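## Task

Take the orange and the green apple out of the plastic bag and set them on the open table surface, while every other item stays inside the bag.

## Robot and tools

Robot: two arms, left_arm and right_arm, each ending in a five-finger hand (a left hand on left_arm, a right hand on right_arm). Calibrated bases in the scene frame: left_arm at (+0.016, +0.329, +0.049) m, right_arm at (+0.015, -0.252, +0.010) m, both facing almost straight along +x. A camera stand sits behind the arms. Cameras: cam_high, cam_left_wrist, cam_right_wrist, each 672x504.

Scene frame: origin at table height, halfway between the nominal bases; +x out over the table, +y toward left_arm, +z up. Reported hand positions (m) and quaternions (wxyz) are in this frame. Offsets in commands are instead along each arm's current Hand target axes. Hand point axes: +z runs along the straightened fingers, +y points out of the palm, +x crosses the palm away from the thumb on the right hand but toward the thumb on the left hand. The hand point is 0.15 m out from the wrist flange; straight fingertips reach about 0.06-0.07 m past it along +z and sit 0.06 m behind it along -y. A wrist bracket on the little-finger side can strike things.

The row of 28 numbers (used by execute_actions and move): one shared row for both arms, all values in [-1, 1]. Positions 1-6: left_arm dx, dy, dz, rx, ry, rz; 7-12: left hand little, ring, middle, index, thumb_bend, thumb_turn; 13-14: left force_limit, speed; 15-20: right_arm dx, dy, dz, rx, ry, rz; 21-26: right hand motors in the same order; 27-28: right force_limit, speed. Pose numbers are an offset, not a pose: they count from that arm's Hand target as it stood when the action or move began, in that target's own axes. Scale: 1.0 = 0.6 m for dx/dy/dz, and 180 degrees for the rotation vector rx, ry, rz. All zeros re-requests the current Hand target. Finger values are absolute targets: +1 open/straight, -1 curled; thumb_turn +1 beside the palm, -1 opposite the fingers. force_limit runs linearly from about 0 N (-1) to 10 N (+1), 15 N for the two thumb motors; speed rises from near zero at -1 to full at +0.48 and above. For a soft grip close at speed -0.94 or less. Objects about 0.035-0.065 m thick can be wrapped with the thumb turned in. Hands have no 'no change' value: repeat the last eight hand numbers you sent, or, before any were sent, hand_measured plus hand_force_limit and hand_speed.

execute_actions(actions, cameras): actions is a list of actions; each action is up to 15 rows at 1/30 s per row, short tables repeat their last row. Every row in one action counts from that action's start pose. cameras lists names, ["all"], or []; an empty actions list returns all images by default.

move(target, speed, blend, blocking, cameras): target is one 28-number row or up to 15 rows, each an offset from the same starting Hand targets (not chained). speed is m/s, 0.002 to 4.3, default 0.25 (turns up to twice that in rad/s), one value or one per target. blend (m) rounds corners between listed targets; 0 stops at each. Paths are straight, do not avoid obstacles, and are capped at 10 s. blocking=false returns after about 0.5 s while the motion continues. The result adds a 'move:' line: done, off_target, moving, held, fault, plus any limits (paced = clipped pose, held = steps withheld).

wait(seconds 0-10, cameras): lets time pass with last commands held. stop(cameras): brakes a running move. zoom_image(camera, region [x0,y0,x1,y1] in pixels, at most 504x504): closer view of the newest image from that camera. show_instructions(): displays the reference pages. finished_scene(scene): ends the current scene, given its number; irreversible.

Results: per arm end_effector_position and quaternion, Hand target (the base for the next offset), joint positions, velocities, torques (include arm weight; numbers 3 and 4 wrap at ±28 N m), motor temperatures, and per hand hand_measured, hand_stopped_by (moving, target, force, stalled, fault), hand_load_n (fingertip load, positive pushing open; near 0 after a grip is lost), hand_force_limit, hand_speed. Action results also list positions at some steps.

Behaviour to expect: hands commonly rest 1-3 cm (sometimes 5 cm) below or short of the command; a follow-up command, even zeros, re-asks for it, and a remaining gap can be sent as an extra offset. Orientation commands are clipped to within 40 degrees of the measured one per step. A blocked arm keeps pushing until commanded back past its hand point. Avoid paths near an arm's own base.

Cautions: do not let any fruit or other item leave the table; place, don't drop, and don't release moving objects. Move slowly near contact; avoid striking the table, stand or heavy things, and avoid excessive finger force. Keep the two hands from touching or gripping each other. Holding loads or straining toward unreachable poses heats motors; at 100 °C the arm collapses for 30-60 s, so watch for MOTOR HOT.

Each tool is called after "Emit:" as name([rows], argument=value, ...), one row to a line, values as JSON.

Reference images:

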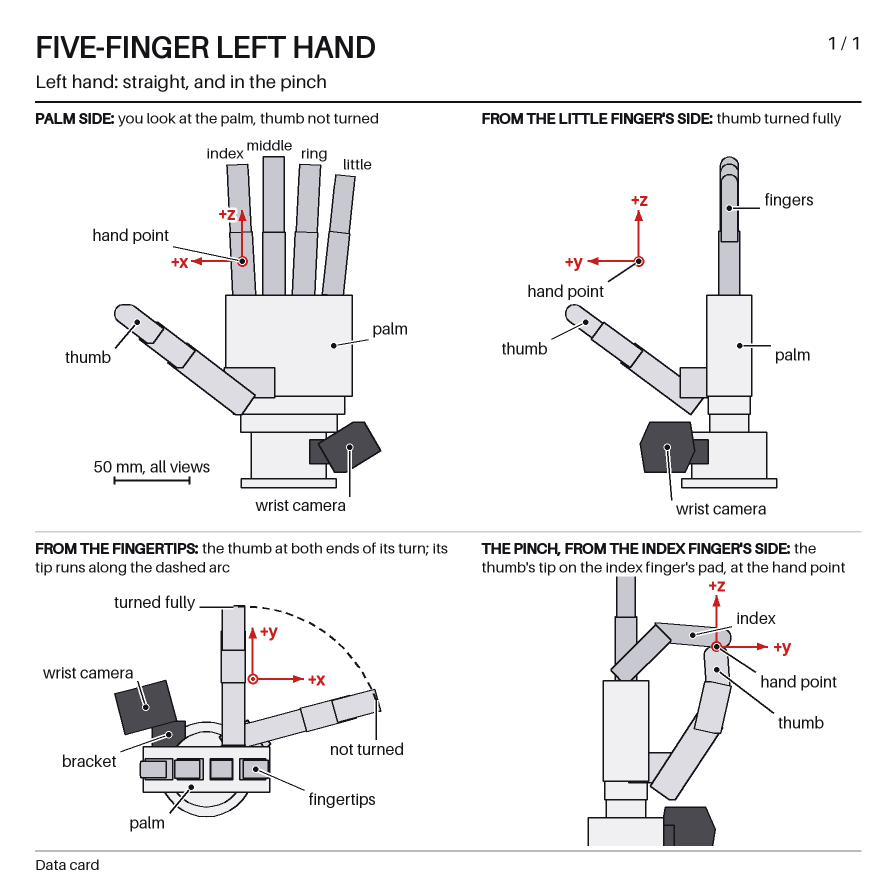

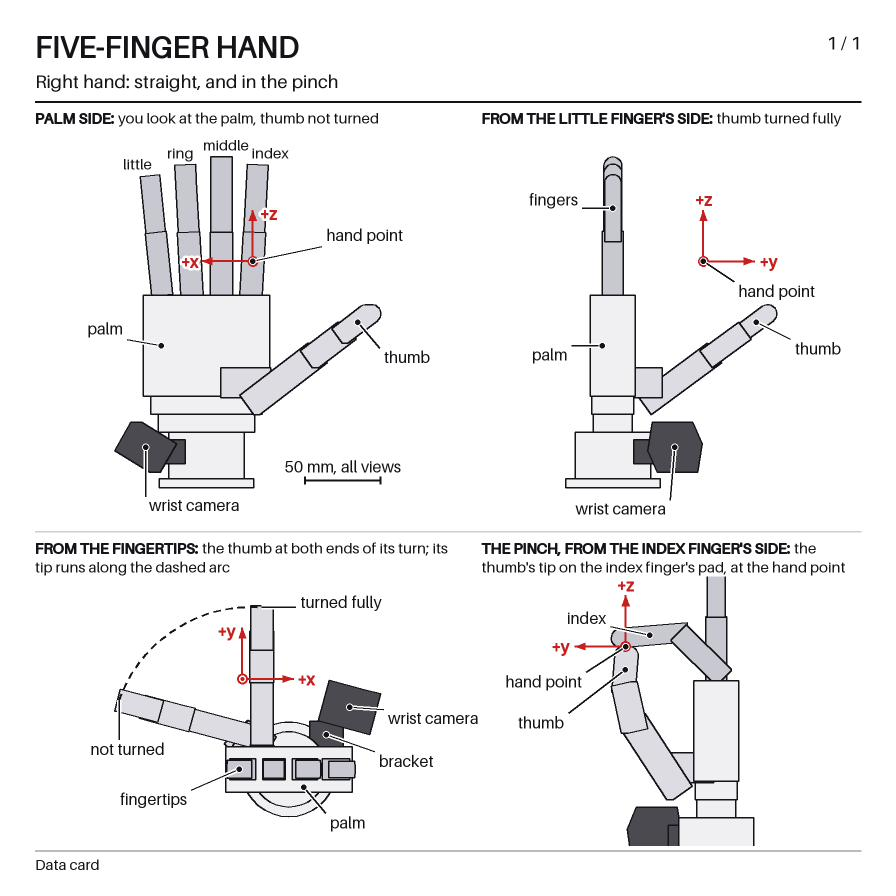

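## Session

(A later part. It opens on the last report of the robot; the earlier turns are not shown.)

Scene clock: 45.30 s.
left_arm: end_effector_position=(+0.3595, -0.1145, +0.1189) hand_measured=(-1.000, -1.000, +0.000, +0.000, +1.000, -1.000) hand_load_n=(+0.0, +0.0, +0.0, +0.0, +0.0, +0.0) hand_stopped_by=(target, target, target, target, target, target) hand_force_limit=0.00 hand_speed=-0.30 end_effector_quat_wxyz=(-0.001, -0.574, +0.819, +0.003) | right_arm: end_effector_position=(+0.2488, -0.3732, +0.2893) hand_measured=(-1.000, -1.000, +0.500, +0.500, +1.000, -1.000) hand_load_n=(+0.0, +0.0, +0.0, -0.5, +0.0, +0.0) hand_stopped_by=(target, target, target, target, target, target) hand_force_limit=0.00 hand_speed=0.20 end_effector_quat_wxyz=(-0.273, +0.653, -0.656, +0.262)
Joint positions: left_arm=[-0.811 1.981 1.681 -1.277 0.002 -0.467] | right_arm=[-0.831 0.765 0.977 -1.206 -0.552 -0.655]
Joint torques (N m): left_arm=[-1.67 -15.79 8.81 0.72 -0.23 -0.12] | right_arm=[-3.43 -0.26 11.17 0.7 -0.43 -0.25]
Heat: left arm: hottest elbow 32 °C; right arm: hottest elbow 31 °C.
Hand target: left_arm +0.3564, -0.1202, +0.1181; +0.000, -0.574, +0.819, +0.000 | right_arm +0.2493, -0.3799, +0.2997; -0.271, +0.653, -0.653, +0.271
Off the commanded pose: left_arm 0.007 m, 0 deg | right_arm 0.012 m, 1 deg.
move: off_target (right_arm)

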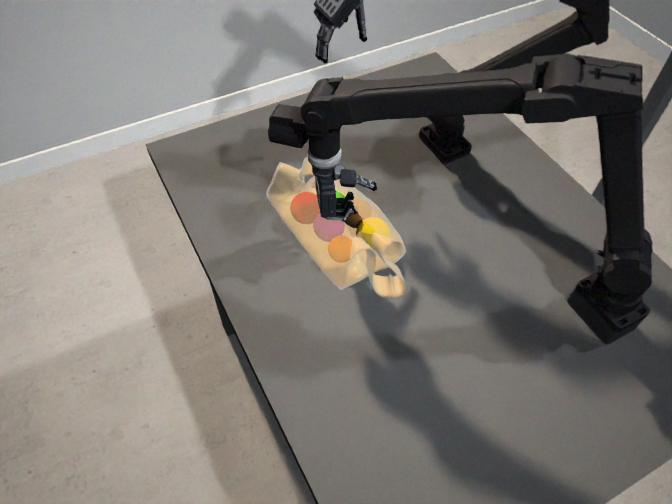

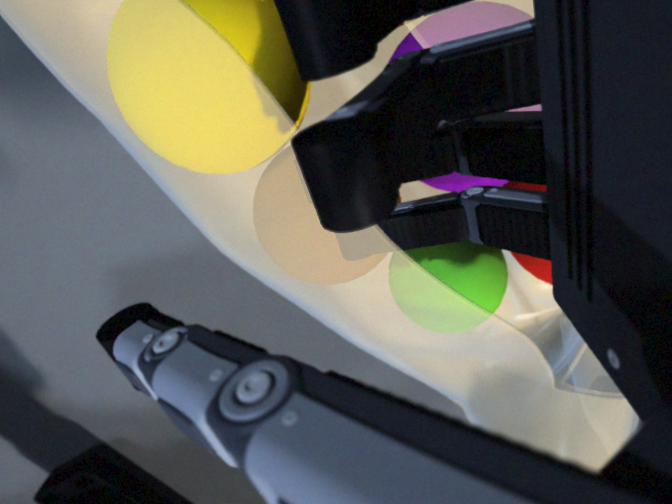

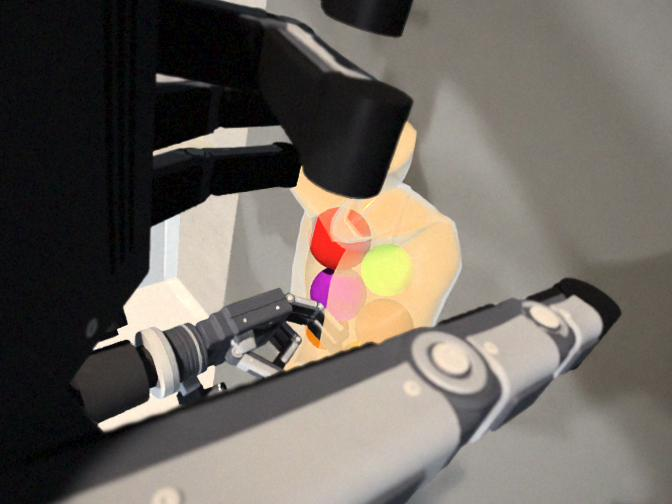

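Emit:
move([
  [0.0,0.0,-0.025,0,0,0,-1,-1,0.0,0.0,1,-1,0,-0.3,0,0,0,0,0,0,-1,-1,0.5,0.5,1,-1,0,0.2],
  [0.0,0.0,-0.025,0,0,0,-1,-1,-0.25,-0.25,-0.4,-1,0,-0.5,0,0,0,0,0,0,-1,-1,0.5,0.5,1,-1,0,0.2],
  [0.0,0.0,-0.08,0,0,0,-1,-1,-0.25,-0.25,-0.4,-1,0,-0.5,0,0,0,0,0,0,-1,-1,0.5,0.5,1,-1,0,0.2],
], speed=[0.08,0.08,0.08], cameras=["all"])

Emit:
zoom_image(camera="cam_left_wrist", region=[200, 0, 600, 400])

Emit:
zoom_image(camera="cam_right_wrist", region=[220, 130, 500, 400])

Scene clock: 49.40 s.
left_arm: end_effector_position=(+0.3511, -0.1057, +0.1442) hand_measured=(-1.000, -1.000, -0.250, -0.250, +0.224, -1.000) hand_load_n=(+0.0, +0.0, +5.5, +0.0, +9.0, +1.0) hand_stopped_by=(target, target, target, target, force, target) hand_force_limit=0.00 hand_speed=-0.50 end_effector_quat_wxyz=(-0.004, -0.575, +0.818, +0.024) | right_arm: end_effector_position=(+0.2488, -0.3732, +0.2893) hand_measured=(-1.000, -1.000, +0.500, +0.500, +1.000, -1.000) hand_load_n=(+0.0, +0.0, +0.0, +0.0, +0.0, +0.0) hand_stopped_by=(target, target, target, target, target, target) hand_force_limit=0.00 hand_speed=0.20 end_effector_quat_wxyz=(-0.273, +0.653, -0.656, +0.262)
Joint positions: left_arm=[-0.811 1.962 1.713 -1.372 0.002 -0.467] | right_arm=[-0.831 0.765 0.977 -1.206 -0.552 -0.655]
Joint torques (N m): left_arm=[-1.79 -16.79 12.75 0.08 -0.21 -0.15] | right_arm=[-3.25 -0.38 11.19 0.65 -0.41 -0.3]
Heat: left arm: hottest elbow 32 °C; right arm: hottest elbow 31 °C.
Hand target: left_arm +0.3564, -0.1202, +0.1661; +0.000, -0.574, +0.819, +0.000 | right_arm +0.2493, -0.3799, +0.2997; -0.271, +0.653, -0.653, +0.271
Off the commanded pose: left_arm 0.027 m, 3 deg | right_arm 0.012 m, 1 deg.
move: off_target (left_arm, right_arm); target 2's new numbers were sent with left_arm's hand 0.016 m and 2 deg from that target

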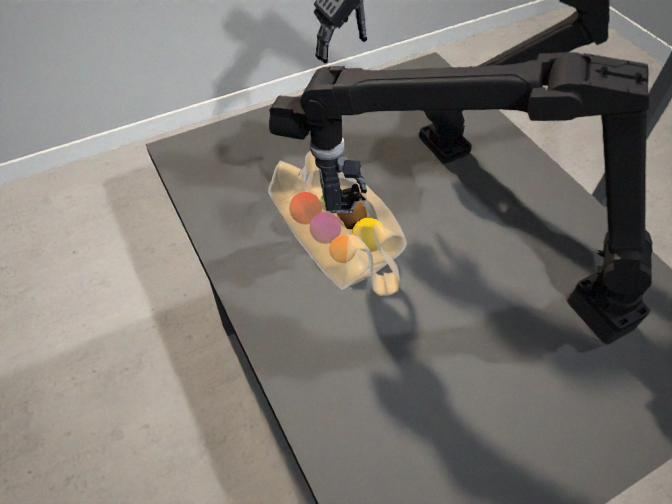

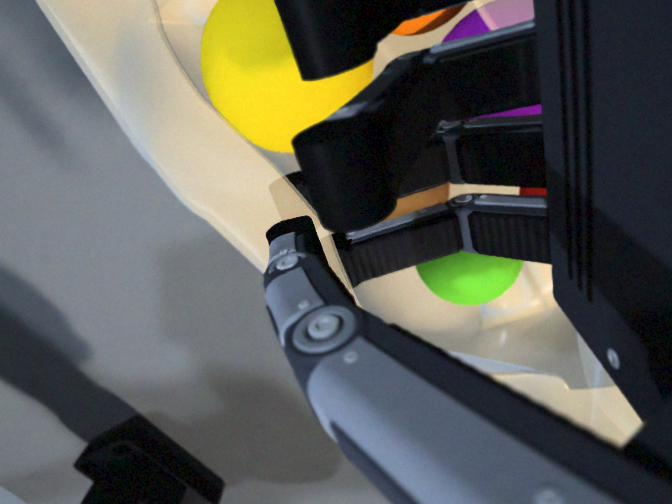

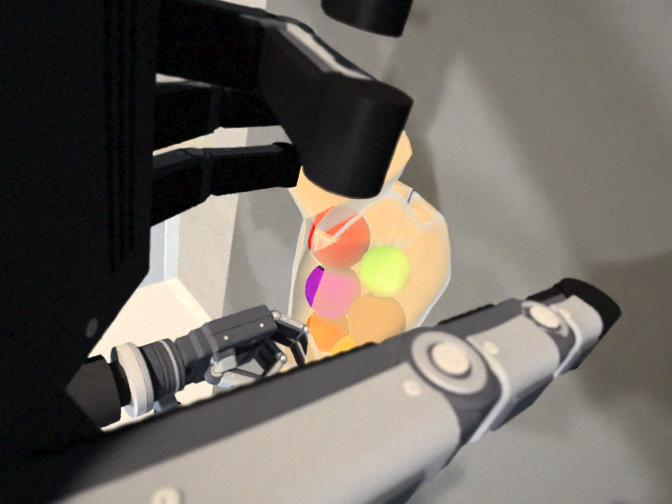

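Scaled by 1.260 from the camera's 672x504 image, which has a finer 960x720 frame.

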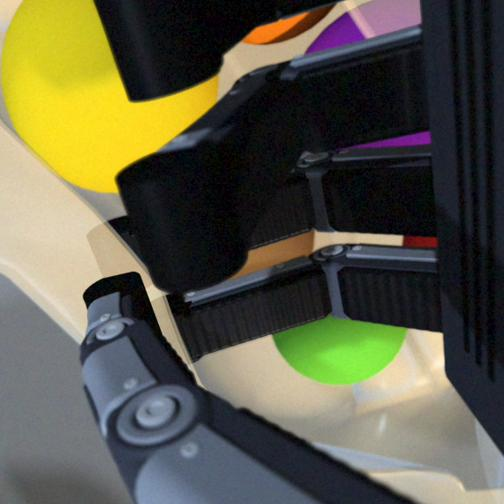

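Scaled by 1.800 from the camera's 672x504 image, which has a finer 960x720 frame.

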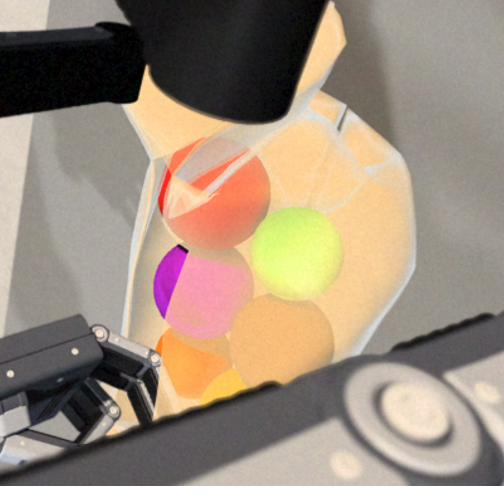

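Emit:
move([
  [0.034,0.094,0.0,0,0,0,-1,-1,-0.25,-0.25,-0.4,-1,0,-0.5,0,0,0,0,0,0,-1,-1,0.5,0.5,1,-1,0,0.2],
], speed=[0.1], cameras=["all"])

Emit:
zoom_image(camera="cam_high", region=[240, 110, 440, 310])

Emit:
zoom_image(camera="cam_right_wrist", region=[220, 130, 500, 400])

Scene clock: 51.37 s.
left_arm: end_effector_position=(+0.2984, -0.1155, +0.1547) hand_measured=(-1.000, -1.000, -0.250, -0.250, +0.224, -1.000) hand_load_n=(+0.0, +0.0, +5.5, +0.0, +9.0, +1.0) hand_stopped_by=(target, target, target, target, force, target) hand_force_limit=0.00 hand_speed=-0.50 end_effector_quat_wxyz=(-0.002, -0.573, +0.819, +0.015) | right_arm: end_effector_position=(+0.2488, -0.3732, +0.2893) hand_measured=(-1.000, -1.000, +0.500, +0.500, +1.000, -1.000) hand_load_n=(+0.0, +0.0, +0.0, +0.0, +0.0, +0.5) hand_stopped_by=(target, target, target, target, target, target) hand_force_limit=0.00 hand_speed=0.20 end_effector_quat_wxyz=(-0.273, +0.653, -0.656, +0.262)
Joint positions: left_arm=[-0.892 1.869 1.605 -1.335 0.002 -0.545] | right_arm=[-0.831 0.765 0.977 -1.206 -0.552 -0.655]
Joint torques (N m): left_arm=[-1.44 -16.26 8.84 0.57 -0.2 -0.12] | right_arm=[-4.07 -0.03 11.22 0.77 -0.43 -0.27]
Heat: left arm: hottest elbow 32 °C; right arm: hottest elbow 31 °C.
Hand target: left_arm +0.2965, -0.1200, +0.1659; +0.000, -0.574, +0.819, +0.000 | right_arm +0.2493, -0.3799, +0.2997; -0.271, +0.653, -0.653, +0.271
Off the commanded pose: left_arm 0.012 m, 2 deg | right_arm 0.012 m, 1 deg.
move: off_target (left_arm, right_arm)

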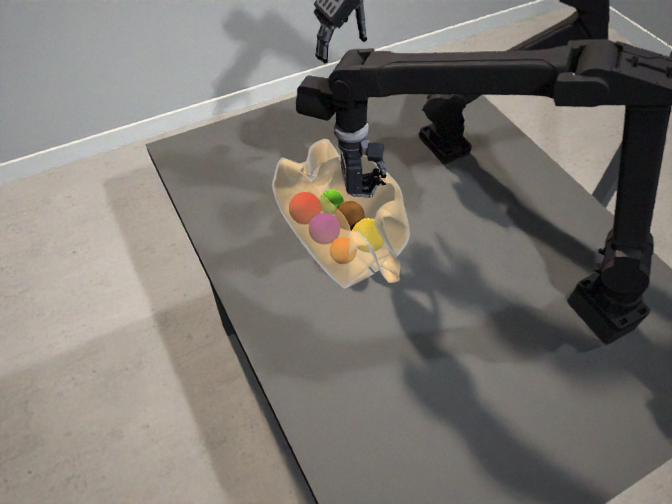

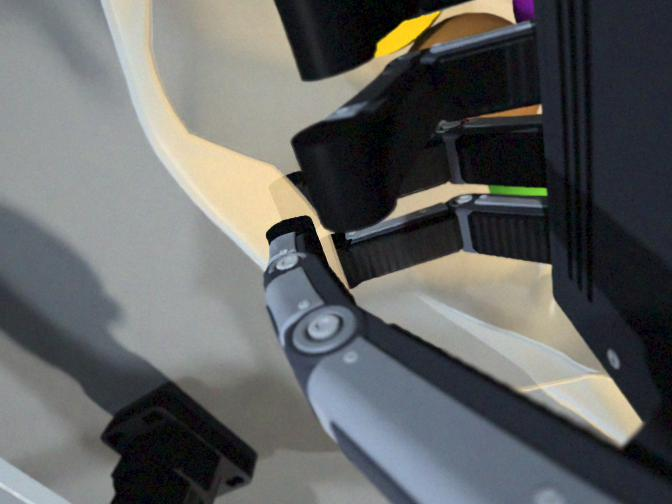

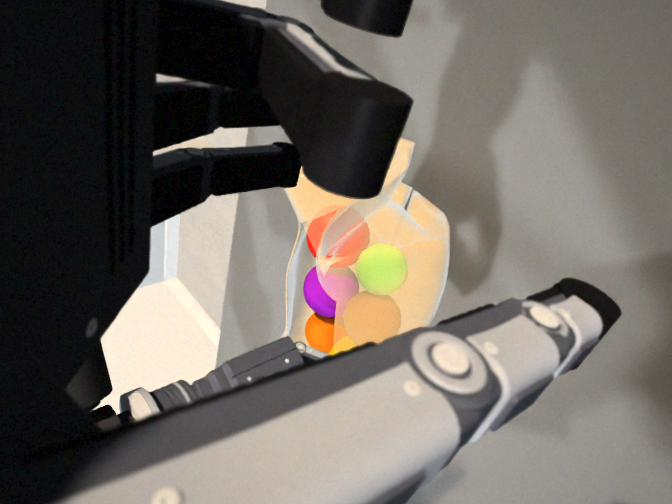

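Scaled by 2.520 from the camera's 672x504 image, which has a finer 960x720 frame.

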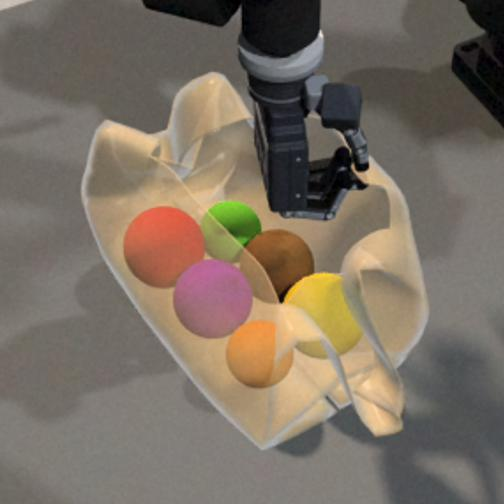

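Scaled by 1.800 from the camera's 672x504 image, which has a finer 960x720 frame.

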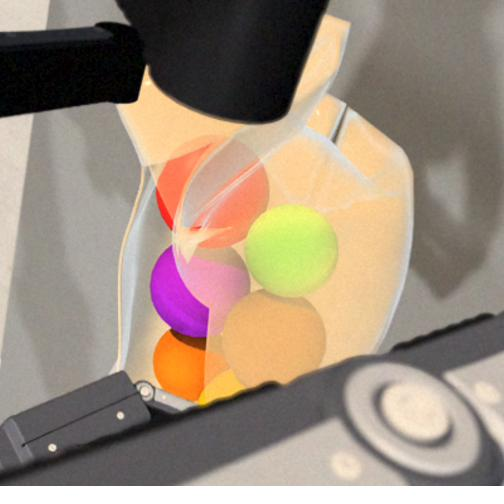

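Emit:
move([
  [0.074,0.0085,0.0,0,0,0,-1,-1,-0.25,-0.25,-0.4,-1,0,-0.5,-0.15,-0.047,0.141,0,-0.22,-0.22,-1,-1,0.5,0.5,1,-1,0,0.2],
  [0.074,0.0085,0.0,0,0,0,-1,-1,-0.25,-0.25,-0.4,-1,0,-0.5,-0.325,0.0227,0.319,0,-0.22,-0.22,-1,-1,0.5,0.5,1,-1,0,0.2],
], speed=[0.2,0.2], blend=[0.03,0], cameras=["all"])

Emit:
zoom_image(camera="cam_high", region=[240, 110, 440, 310])

Scene clock: 60.53 s.
left_arm: end_effector_position=(+0.2747, -0.1437, +0.1585) hand_measured=(-1.000, -1.000, -0.250, -0.250, +0.224, -1.000) hand_load_n=(+0.0, +0.5, +5.5, +0.5, +9.0, +1.0) hand_stopped_by=(target, target, target, target, force, target) hand_force_limit=0.00 hand_speed=-0.50 end_effector_quat_wxyz=(+0.000, -0.576, +0.817, +0.011) | right_arm: end_effector_position=(+0.3445, -0.2407, +0.2102) hand_measured=(-1.000, -1.000, +0.500, +0.500, +1.000, -1.000) hand_load_n=(+0.0, +0.0, +0.0, +0.0, +0.0, +0.0) hand_stopped_by=(target, target, target, target, target, target) hand_force_limit=0.00 hand_speed=0.20 end_effector_quat_wxyz=(-0.367, +0.888, -0.254, +0.111)
Joint positions: left_arm=[-0.956 1.882 1.635 -1.345 0.001 -0.615] | right_arm=[-0.27 1.112 0.985 -1.152 -0.742 -1.169]
Joint torques (N m): left_arm=[-2.08 -13.39 13.12 0.05 -0.16 -0.15] | right_arm=[-3.43 -5.77 10.33 0.23 -0.55 -0.25]
Heat: left arm: hottest elbow 32 °C; right arm: hottest elbow 32 °C.
Hand target: left_arm +0.2765, -0.1602, +0.1660; +0.000, -0.574, +0.819, +0.000 | right_arm +0.3487, -0.2468, +0.2202; -0.367, +0.888, -0.249, +0.124 (not the last commanded pose)
Off the commanded pose: left_arm 0.018 m, 1 deg | right_arm 0.084 m, 2 deg.
move: held (right_arm; a check stopped the path), off_target (left_arm); path passed 1 of 2 targets; limits=held
pose unreachable (right arm): on one or more control steps of this call, first in action 0 (counted from 0), this arm could not follow its commanded pose, so it was not sent that pose on those steps. It may still have moved: this result reports where it is.
cause: moving toward the commanded pose would bring a part of the arm too close to another arm (a part of this arm just beyond joint 6 (wrist roll) and a part of the left arm just beyond its joint 4 (wrist pitch), along the way the arms are being sent, or toward where that arm still pushes).

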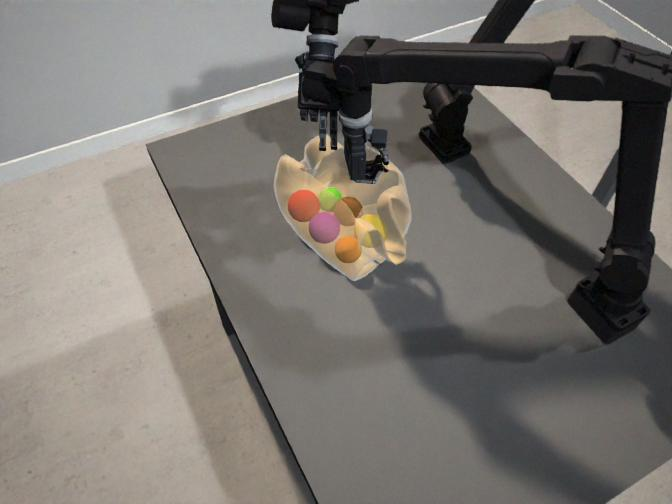

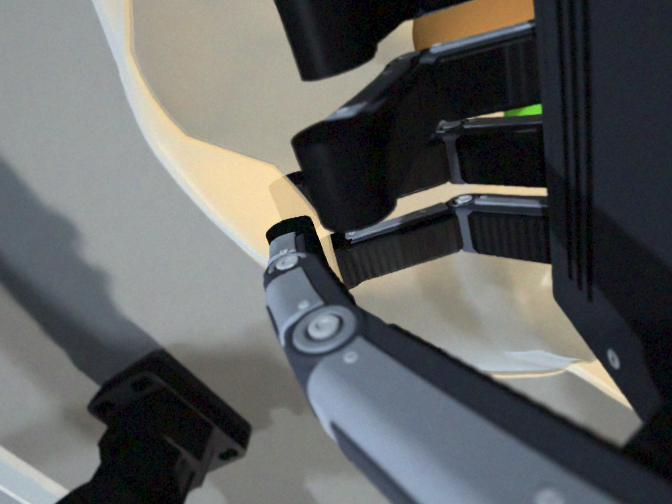

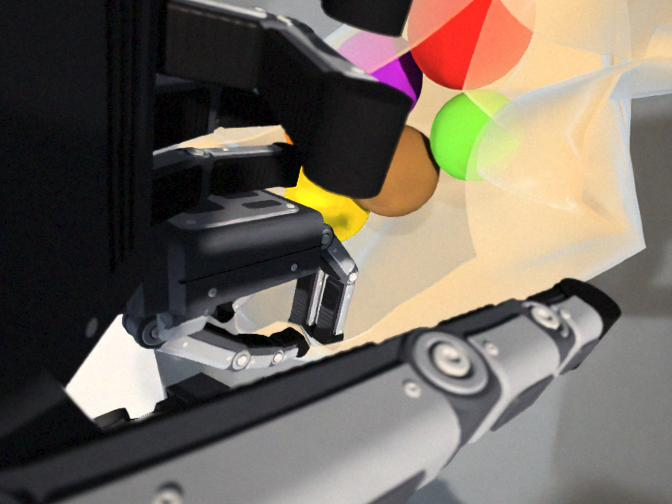

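Scaled by 2.520 from the camera's 672x504 image, which has a finer 960x720 frame.

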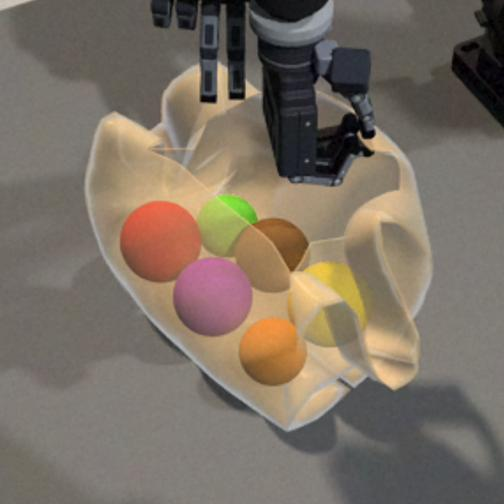

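Emit:
move([
  [0,0,0,0,0,0,-1,-1,-0.25,-0.25,-0.4,-1,0,-0.5,0.005,0.033,-0.104,0,0,0,-1,-1,0.5,0.5,1,-1,0,0.2],
  [-0.084,-0.011,0.01,0.2394,0.0873,0.2107,-1,-1,-0.25,-0.25,-0.4,-1,0,-0.5,0.005,0.033,-0.104,0,0,0,-1,-1,0.5,0.5,1,1,0,0.2],
], speed=[0.2,0.15], cameras=["all"])

Emit:
zoom_image(camera="cam_high", region=[240, 110, 440, 310])

Scene clock: 70.50 s.
left_arm: end_effector_position=(+0.2919, -0.1160, +0.1495) hand_measured=(-1.000, -1.000, -0.250, -0.250, +0.224, -1.000) hand_load_n=(+0.0, +0.0, +5.5, +0.0, +9.0, +1.5) hand_stopped_by=(target, target, target, target, force, target) hand_force_limit=0.00 hand_speed=-0.50 end_effector_quat_wxyz=(+0.091, -0.240, +0.898, -0.357) | right_arm: end_effector_position=(+0.3044, -0.2854, +0.2259) hand_measured=(-1.000, -1.000, +0.500, +0.500, +1.000, +1.000) hand_load_n=(+0.0, +0.0, +0.0, +0.0, +0.0, -0.5) hand_stopped_by=(target, target, target, target, target, target) hand_force_limit=0.00 hand_speed=0.20 end_effector_quat_wxyz=(-0.370, +0.887, -0.259, +0.095)
Joint positions: left_arm=[-0.933 1.462 0.979 -0.338 0.085 0.08] | right_arm=[-0.455 1.107 1.028 -1.41 -0.781 -1.421]
Joint torques (N m): left_arm=[0.32 -10.52 9.43 1.87 0 0.05] | right_arm=[-2.96 -4.72 13.27 -0.06 -0.62 -0.22]
Heat: left arm: hottest elbow 33 °C; right arm: hottest elbow 33 °C.
Hand target: left_arm +0.2999, -0.1150, +0.1600; +0.099, -0.239, +0.892, -0.369 | right_arm +0.3192, -0.2973, +0.2499; -0.366, +0.888, -0.249, +0.124
Off the commanded pose: left_arm 0.013 m, 2 deg | right_arm 0.031 m, 4 deg.
move: off_target (left_arm, right_arm); target 2's new numbers were sent with right_arm's hand 0.031 m and 4 deg from that target

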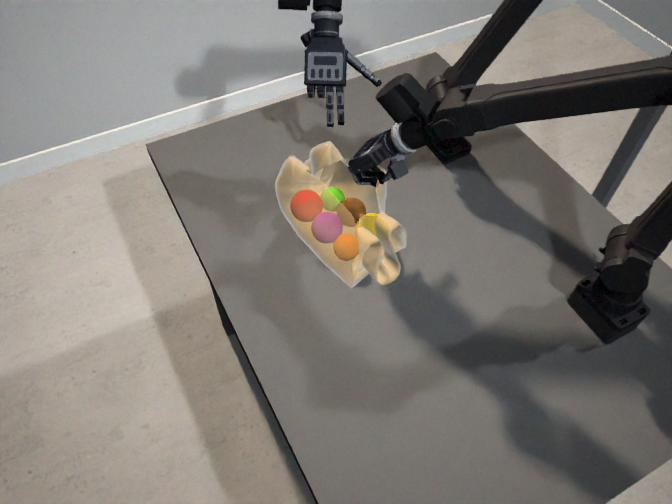

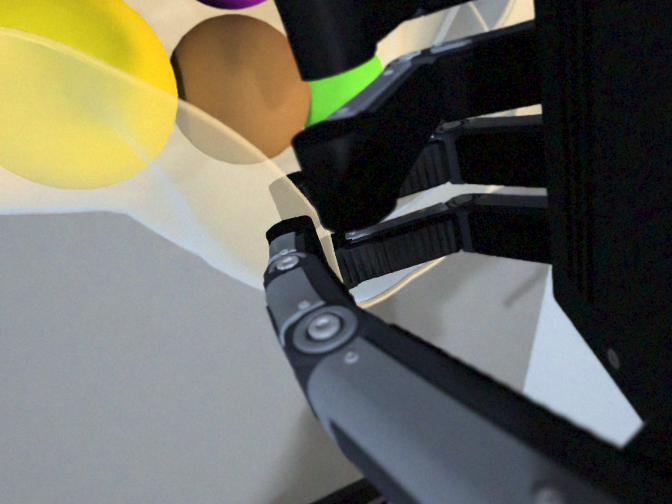

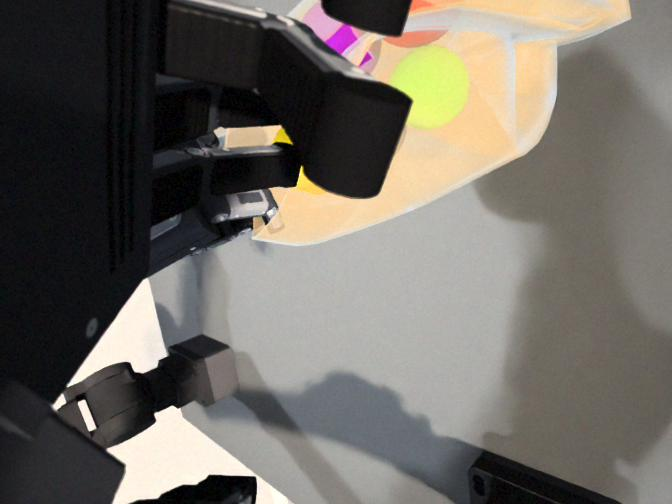

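Scaled by 2.520 from the camera's 672x504 image, which has a finer 960x720 frame.

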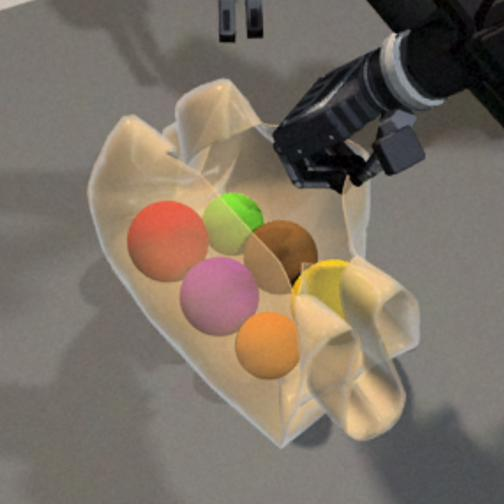

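Emit:
move([
  [0,0,0,0,0,0,-1,-1,-0.25,-0.25,-0.4,-1,0,-0.5,-0.016,-0.045,0.245,0,0,0,-1,-1,0.0,0.0,1,-1,0,0.2],
], speed=[0.15], cameras=["all"])

Emit:
zoom_image(camera="cam_high", region=[240, 110, 440, 310])

Scene clock: 78.93 s.
left_arm: end_effector_position=(+0.2919, -0.1160, +0.1495) hand_measured=(-1.000, -1.000, -0.250, -0.250, +0.224, -1.000) hand_load_n=(+0.0, +0.0, +5.5, +0.5, +9.0, +1.5) hand_stopped_by=(target, target, target, target, force, target) hand_force_limit=0.00 hand_speed=-0.50 end_effector_quat_wxyz=(+0.091, -0.240, +0.898, -0.357) | right_arm: end_effector_position=(+0.3812, -0.1946, +0.1731) hand_measured=(-1.000, -1.000, +0.000, +0.000, +1.000, -1.000) hand_load_n=(+0.5, +0.5, +0.0, +0.0, +0.0, +0.0) hand_stopped_by=(target, target, target, target, target, target) hand_force_limit=0.00 hand_speed=0.20 end_effector_quat_wxyz=(-0.367, +0.888, -0.246, +0.132)
Joint positions: left_arm=[-0.933 1.462 0.979 -0.338 0.085 0.08] | right_arm=[-0.107 1.156 0.905 -0.854 -0.677 -0.969]
Joint torques (N m): left_arm=[0.21 -10.52 9.46 1.83 0.01 0.03] | right_arm=[-1.61 -5.54 7.92 1.37 -0.21 0.07]
Motor temperatures (°C): left_arm=[23 30 33 26 25 23] | right_arm=[28 28 34 24 23 24]
Heat: left arm: hottest elbow 33 °C; right arm: hottest elbow 34 °C.
Hand target: left_arm +0.2999, -0.1150, +0.1600; +0.099, -0.239, +0.892, -0.369 | right_arm +0.3799, -0.1893, +0.1658; -0.366, +0.888, -0.249, +0.124
Off the commanded pose: left_arm 0.013 m, 2 deg | right_arm 0.009 m, 1 deg.
move: off_target (left_arm)

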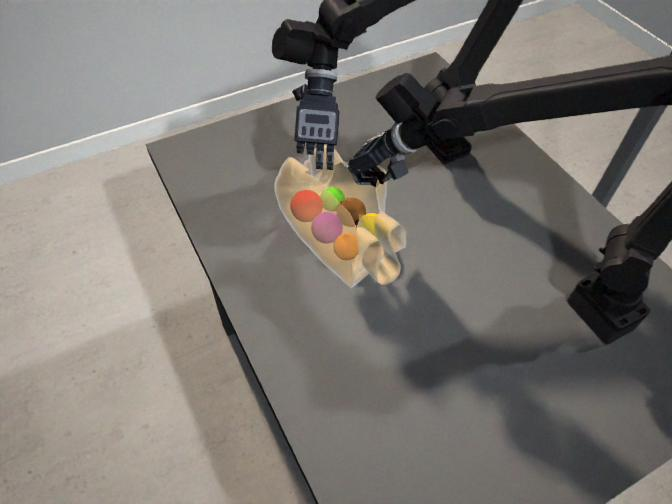

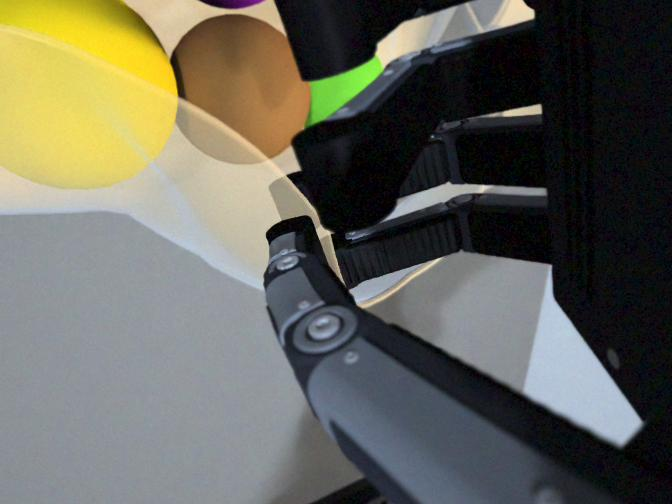

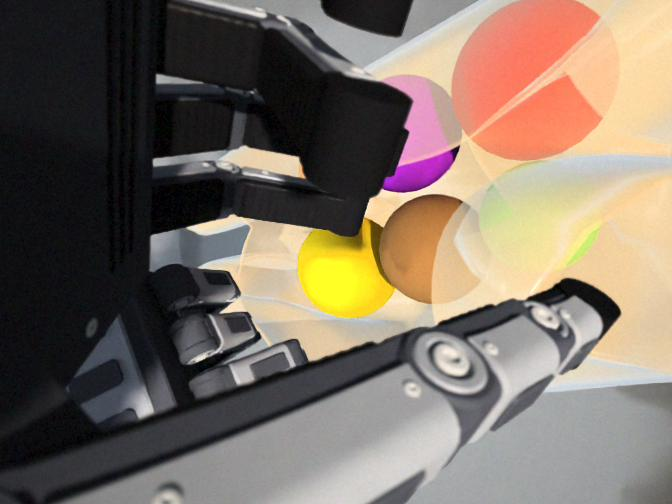

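Scaled by 2.520 from the camera's 672x504 image, which has a finer 960x720 frame.

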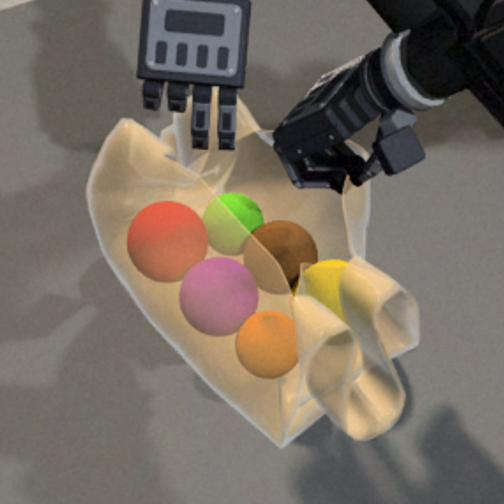

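Emit:
zoom_image(camera="cam_right_wrist", region=[290, 0, 672, 400])

Scaled by 1.260 from the camera's 672x504 image, which has a finer 960x720 frame.

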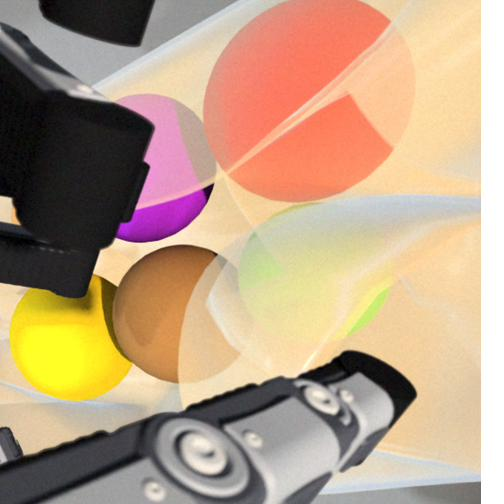

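Emit:
move([
  [0.087,0.07,0.095,0,0,0,-1,-1,-0.25,-0.25,-0.4,-1,0,-0.5,0,0,0,0,0,0,-1,-1,0.0,0.0,1,-1,0,0.2],
], speed=[0.12], cameras=["all"])

Emit:
zoom_image(camera="cam_high", region=[240, 110, 440, 310])

Emit:
zoom_image(camera="cam_right_wrist", region=[290, 0, 672, 400])

Scene clock: 83.57 s.
left_arm: end_effector_position=(+0.2631, -0.1440, +0.0924) hand_measured=(-1.000, -1.000, -0.250, -0.250, +0.224, -1.000) hand_load_n=(+0.0, +0.0, +5.5, +0.0, +9.0, +1.5) hand_stopped_by=(target, target, target, target, force, target) hand_force_limit=0.00 hand_speed=-0.50 end_effector_quat_wxyz=(+0.101, -0.239, +0.893, -0.366) | right_arm: end_effector_position=(+0.3812, -0.1945, +0.1731) hand_measured=(-1.000, -1.000, +0.000, +0.000, +1.000, -1.000) hand_load_n=(+0.0, +0.0, +0.0, +0.0, +0.0, +0.5) hand_stopped_by=(target, target, target, target, target, target) hand_force_limit=0.00 hand_speed=0.20 end_effector_quat_wxyz=(-0.367, +0.887, -0.246, +0.132)
Joint positions: left_arm=[-1.029 1.559 0.901 -0.133 0.007 0.014] | right_arm=[-0.107 1.156 0.905 -0.854 -0.677 -0.968]
Joint torques (N m): left_arm=[-1.85 -8.64 8.98 1.94 -0.24 -0.16] | right_arm=[-1.44 -5.42 7.82 1.42 -0.19 0.08]
Heat: left arm: hottest elbow 33 °C; right arm: hottest elbow 33 °C.
Hand target: left_arm +0.2599, -0.1502, +0.0899; +0.099, -0.239, +0.893, -0.369 | right_arm +0.3799, -0.1892, +0.1658; -0.366, +0.888, -0.249, +0.124
Off the commanded pose: left_arm 0.007 m, 0 deg | right_arm 0.009 m, 1 deg.
move: done

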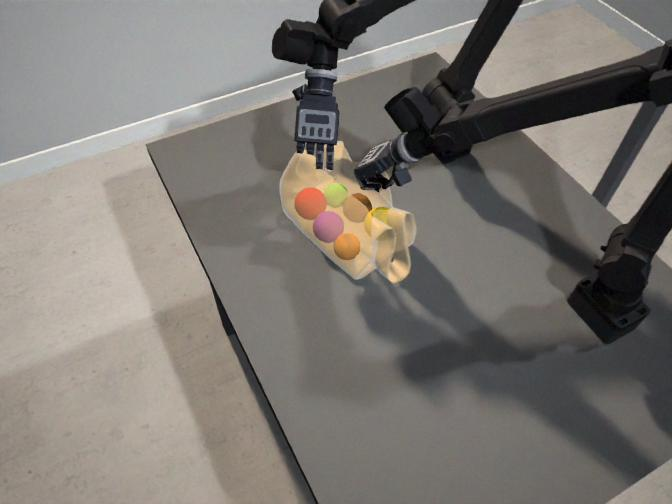

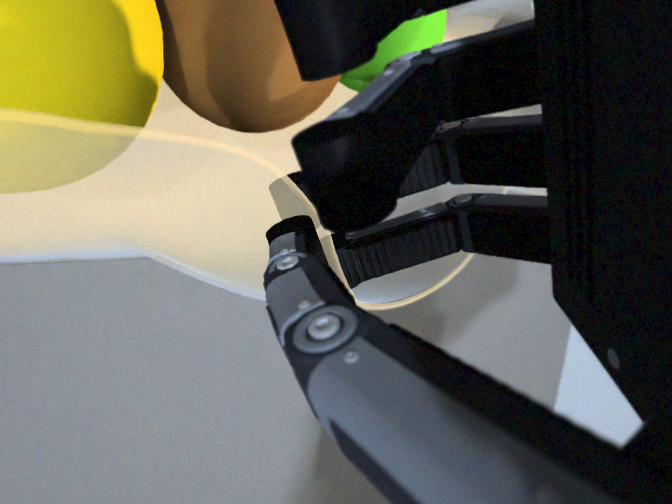

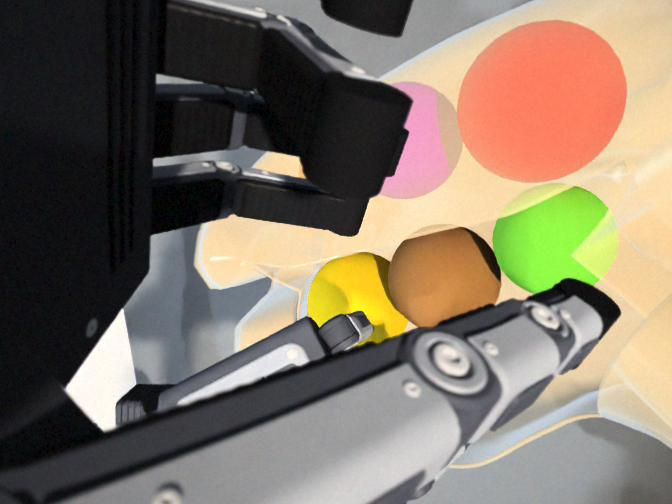

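Scaled by 2.520 from the camera's 672x504 image, which has a finer 960x720 frame.

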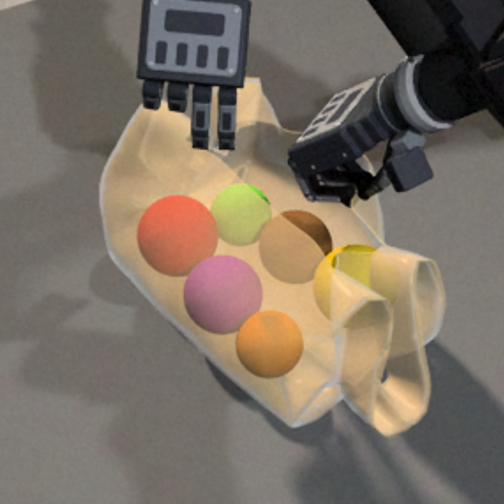

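Scaled by 1.260 from the camera's 672x504 image, which has a finer 960x720 frame.

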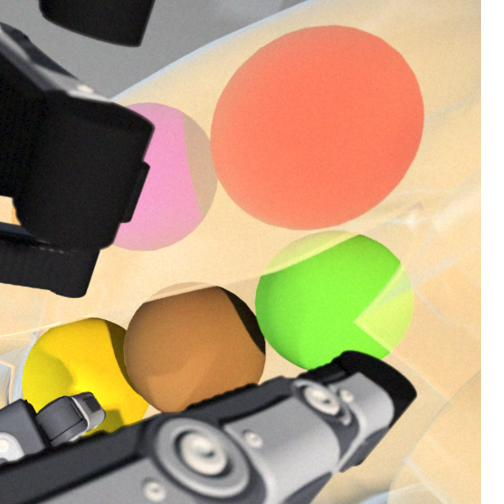

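Emit:
move([
  [0,0,0,0,0,0,-1,-1,-0.25,-0.25,-0.4,-1,0,-0.5,-0.023,0.0647,0.020,0,0.0629,0.0629,-1,-1,0.0,0.0,1,-1,0,0.2],
], speed=[0.12], cameras=["all"])

Emit:
zoom_image(camera="cam_right_wrist", region=[290, 0, 672, 400])

Scene clock: 91.27 s.
left_arm: end_effector_position=(+0.2631, -0.1441, +0.0925) hand_measured=(-1.000, -1.000, -0.250, -0.250, +0.224, -1.000) hand_load_n=(+0.0, +0.0, +5.5, +0.0, +9.0, +1.5) hand_stopped_by=(target, target, target, target, force, target) hand_force_limit=0.00 hand_speed=-0.50 end_effector_quat_wxyz=(+0.101, -0.239, +0.893, -0.367) | right_arm: end_effector_position=(+0.3605, -0.2002, +0.1288) hand_measured=(-1.000, -1.000, +0.000, +0.000, +1.000, -1.000) hand_load_n=(+0.0, +0.0, +0.0, +0.0, +0.0, +0.5) hand_stopped_by=(target, target, target, target, target, target) hand_force_limit=0.00 hand_speed=0.20 end_effector_quat_wxyz=(-0.348, +0.846, -0.367, +0.170)
Joint positions: left_arm=[-1.029 1.559 0.901 -0.133 0.007 0.014] | right_arm=[-0.107 1.051 0.695 -0.604 -0.546 -0.682]
Joint torques (N m): left_arm=[-1.67 -8.88 8.92 1.89 -0.24 -0.14] | right_arm=[-1.85 -5.48 7.79 1.58 -0.09 0.11]
Heat: left arm: hottest elbow 33 °C; right arm: hottest elbow 33 °C.
Hand target: left_arm +0.2599, -0.1503, +0.0899; +0.099, -0.239, +0.892, -0.369 | right_arm +0.3595, -0.1984, +0.1293; -0.351, +0.842, -0.370, +0.175
Off the commanded pose: left_arm 0.007 m, 0 deg | right_arm 0.002 m, 1 deg.
move: done

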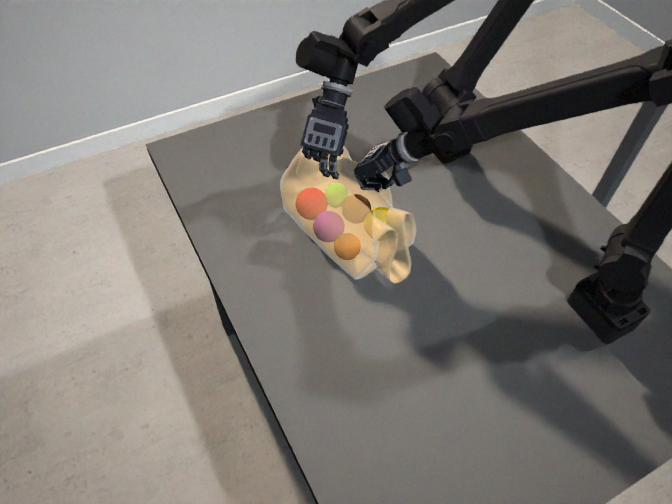

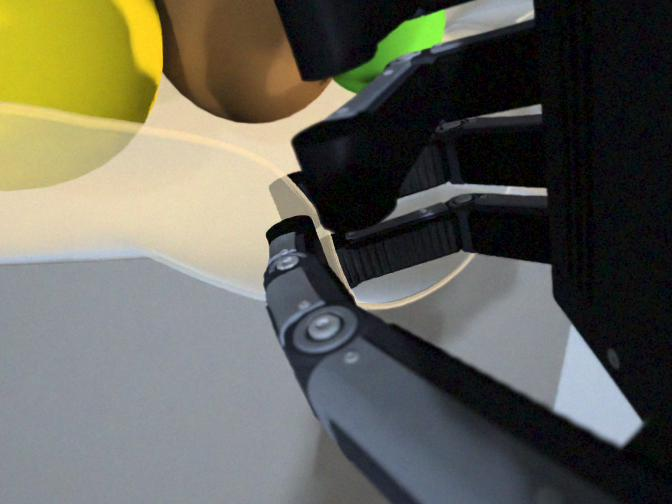

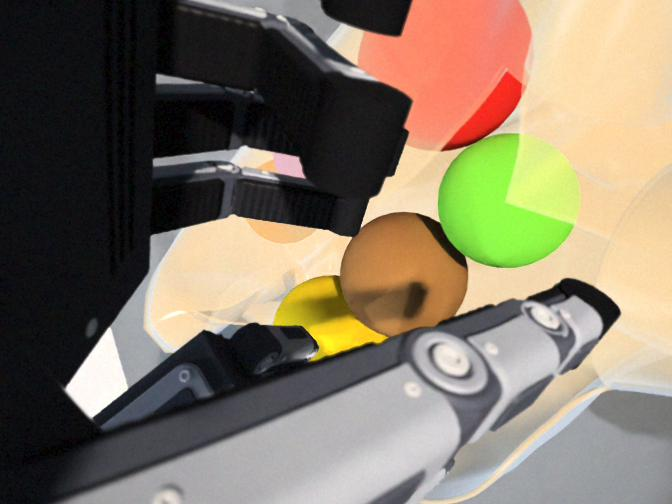

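Scaled by 1.260 from the camera's 672x504 image, which has a finer 960x720 frame.

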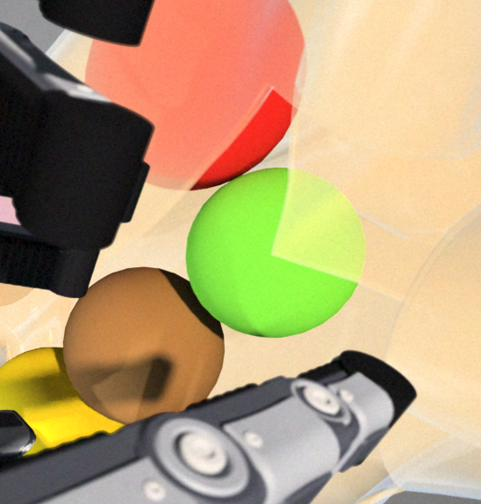

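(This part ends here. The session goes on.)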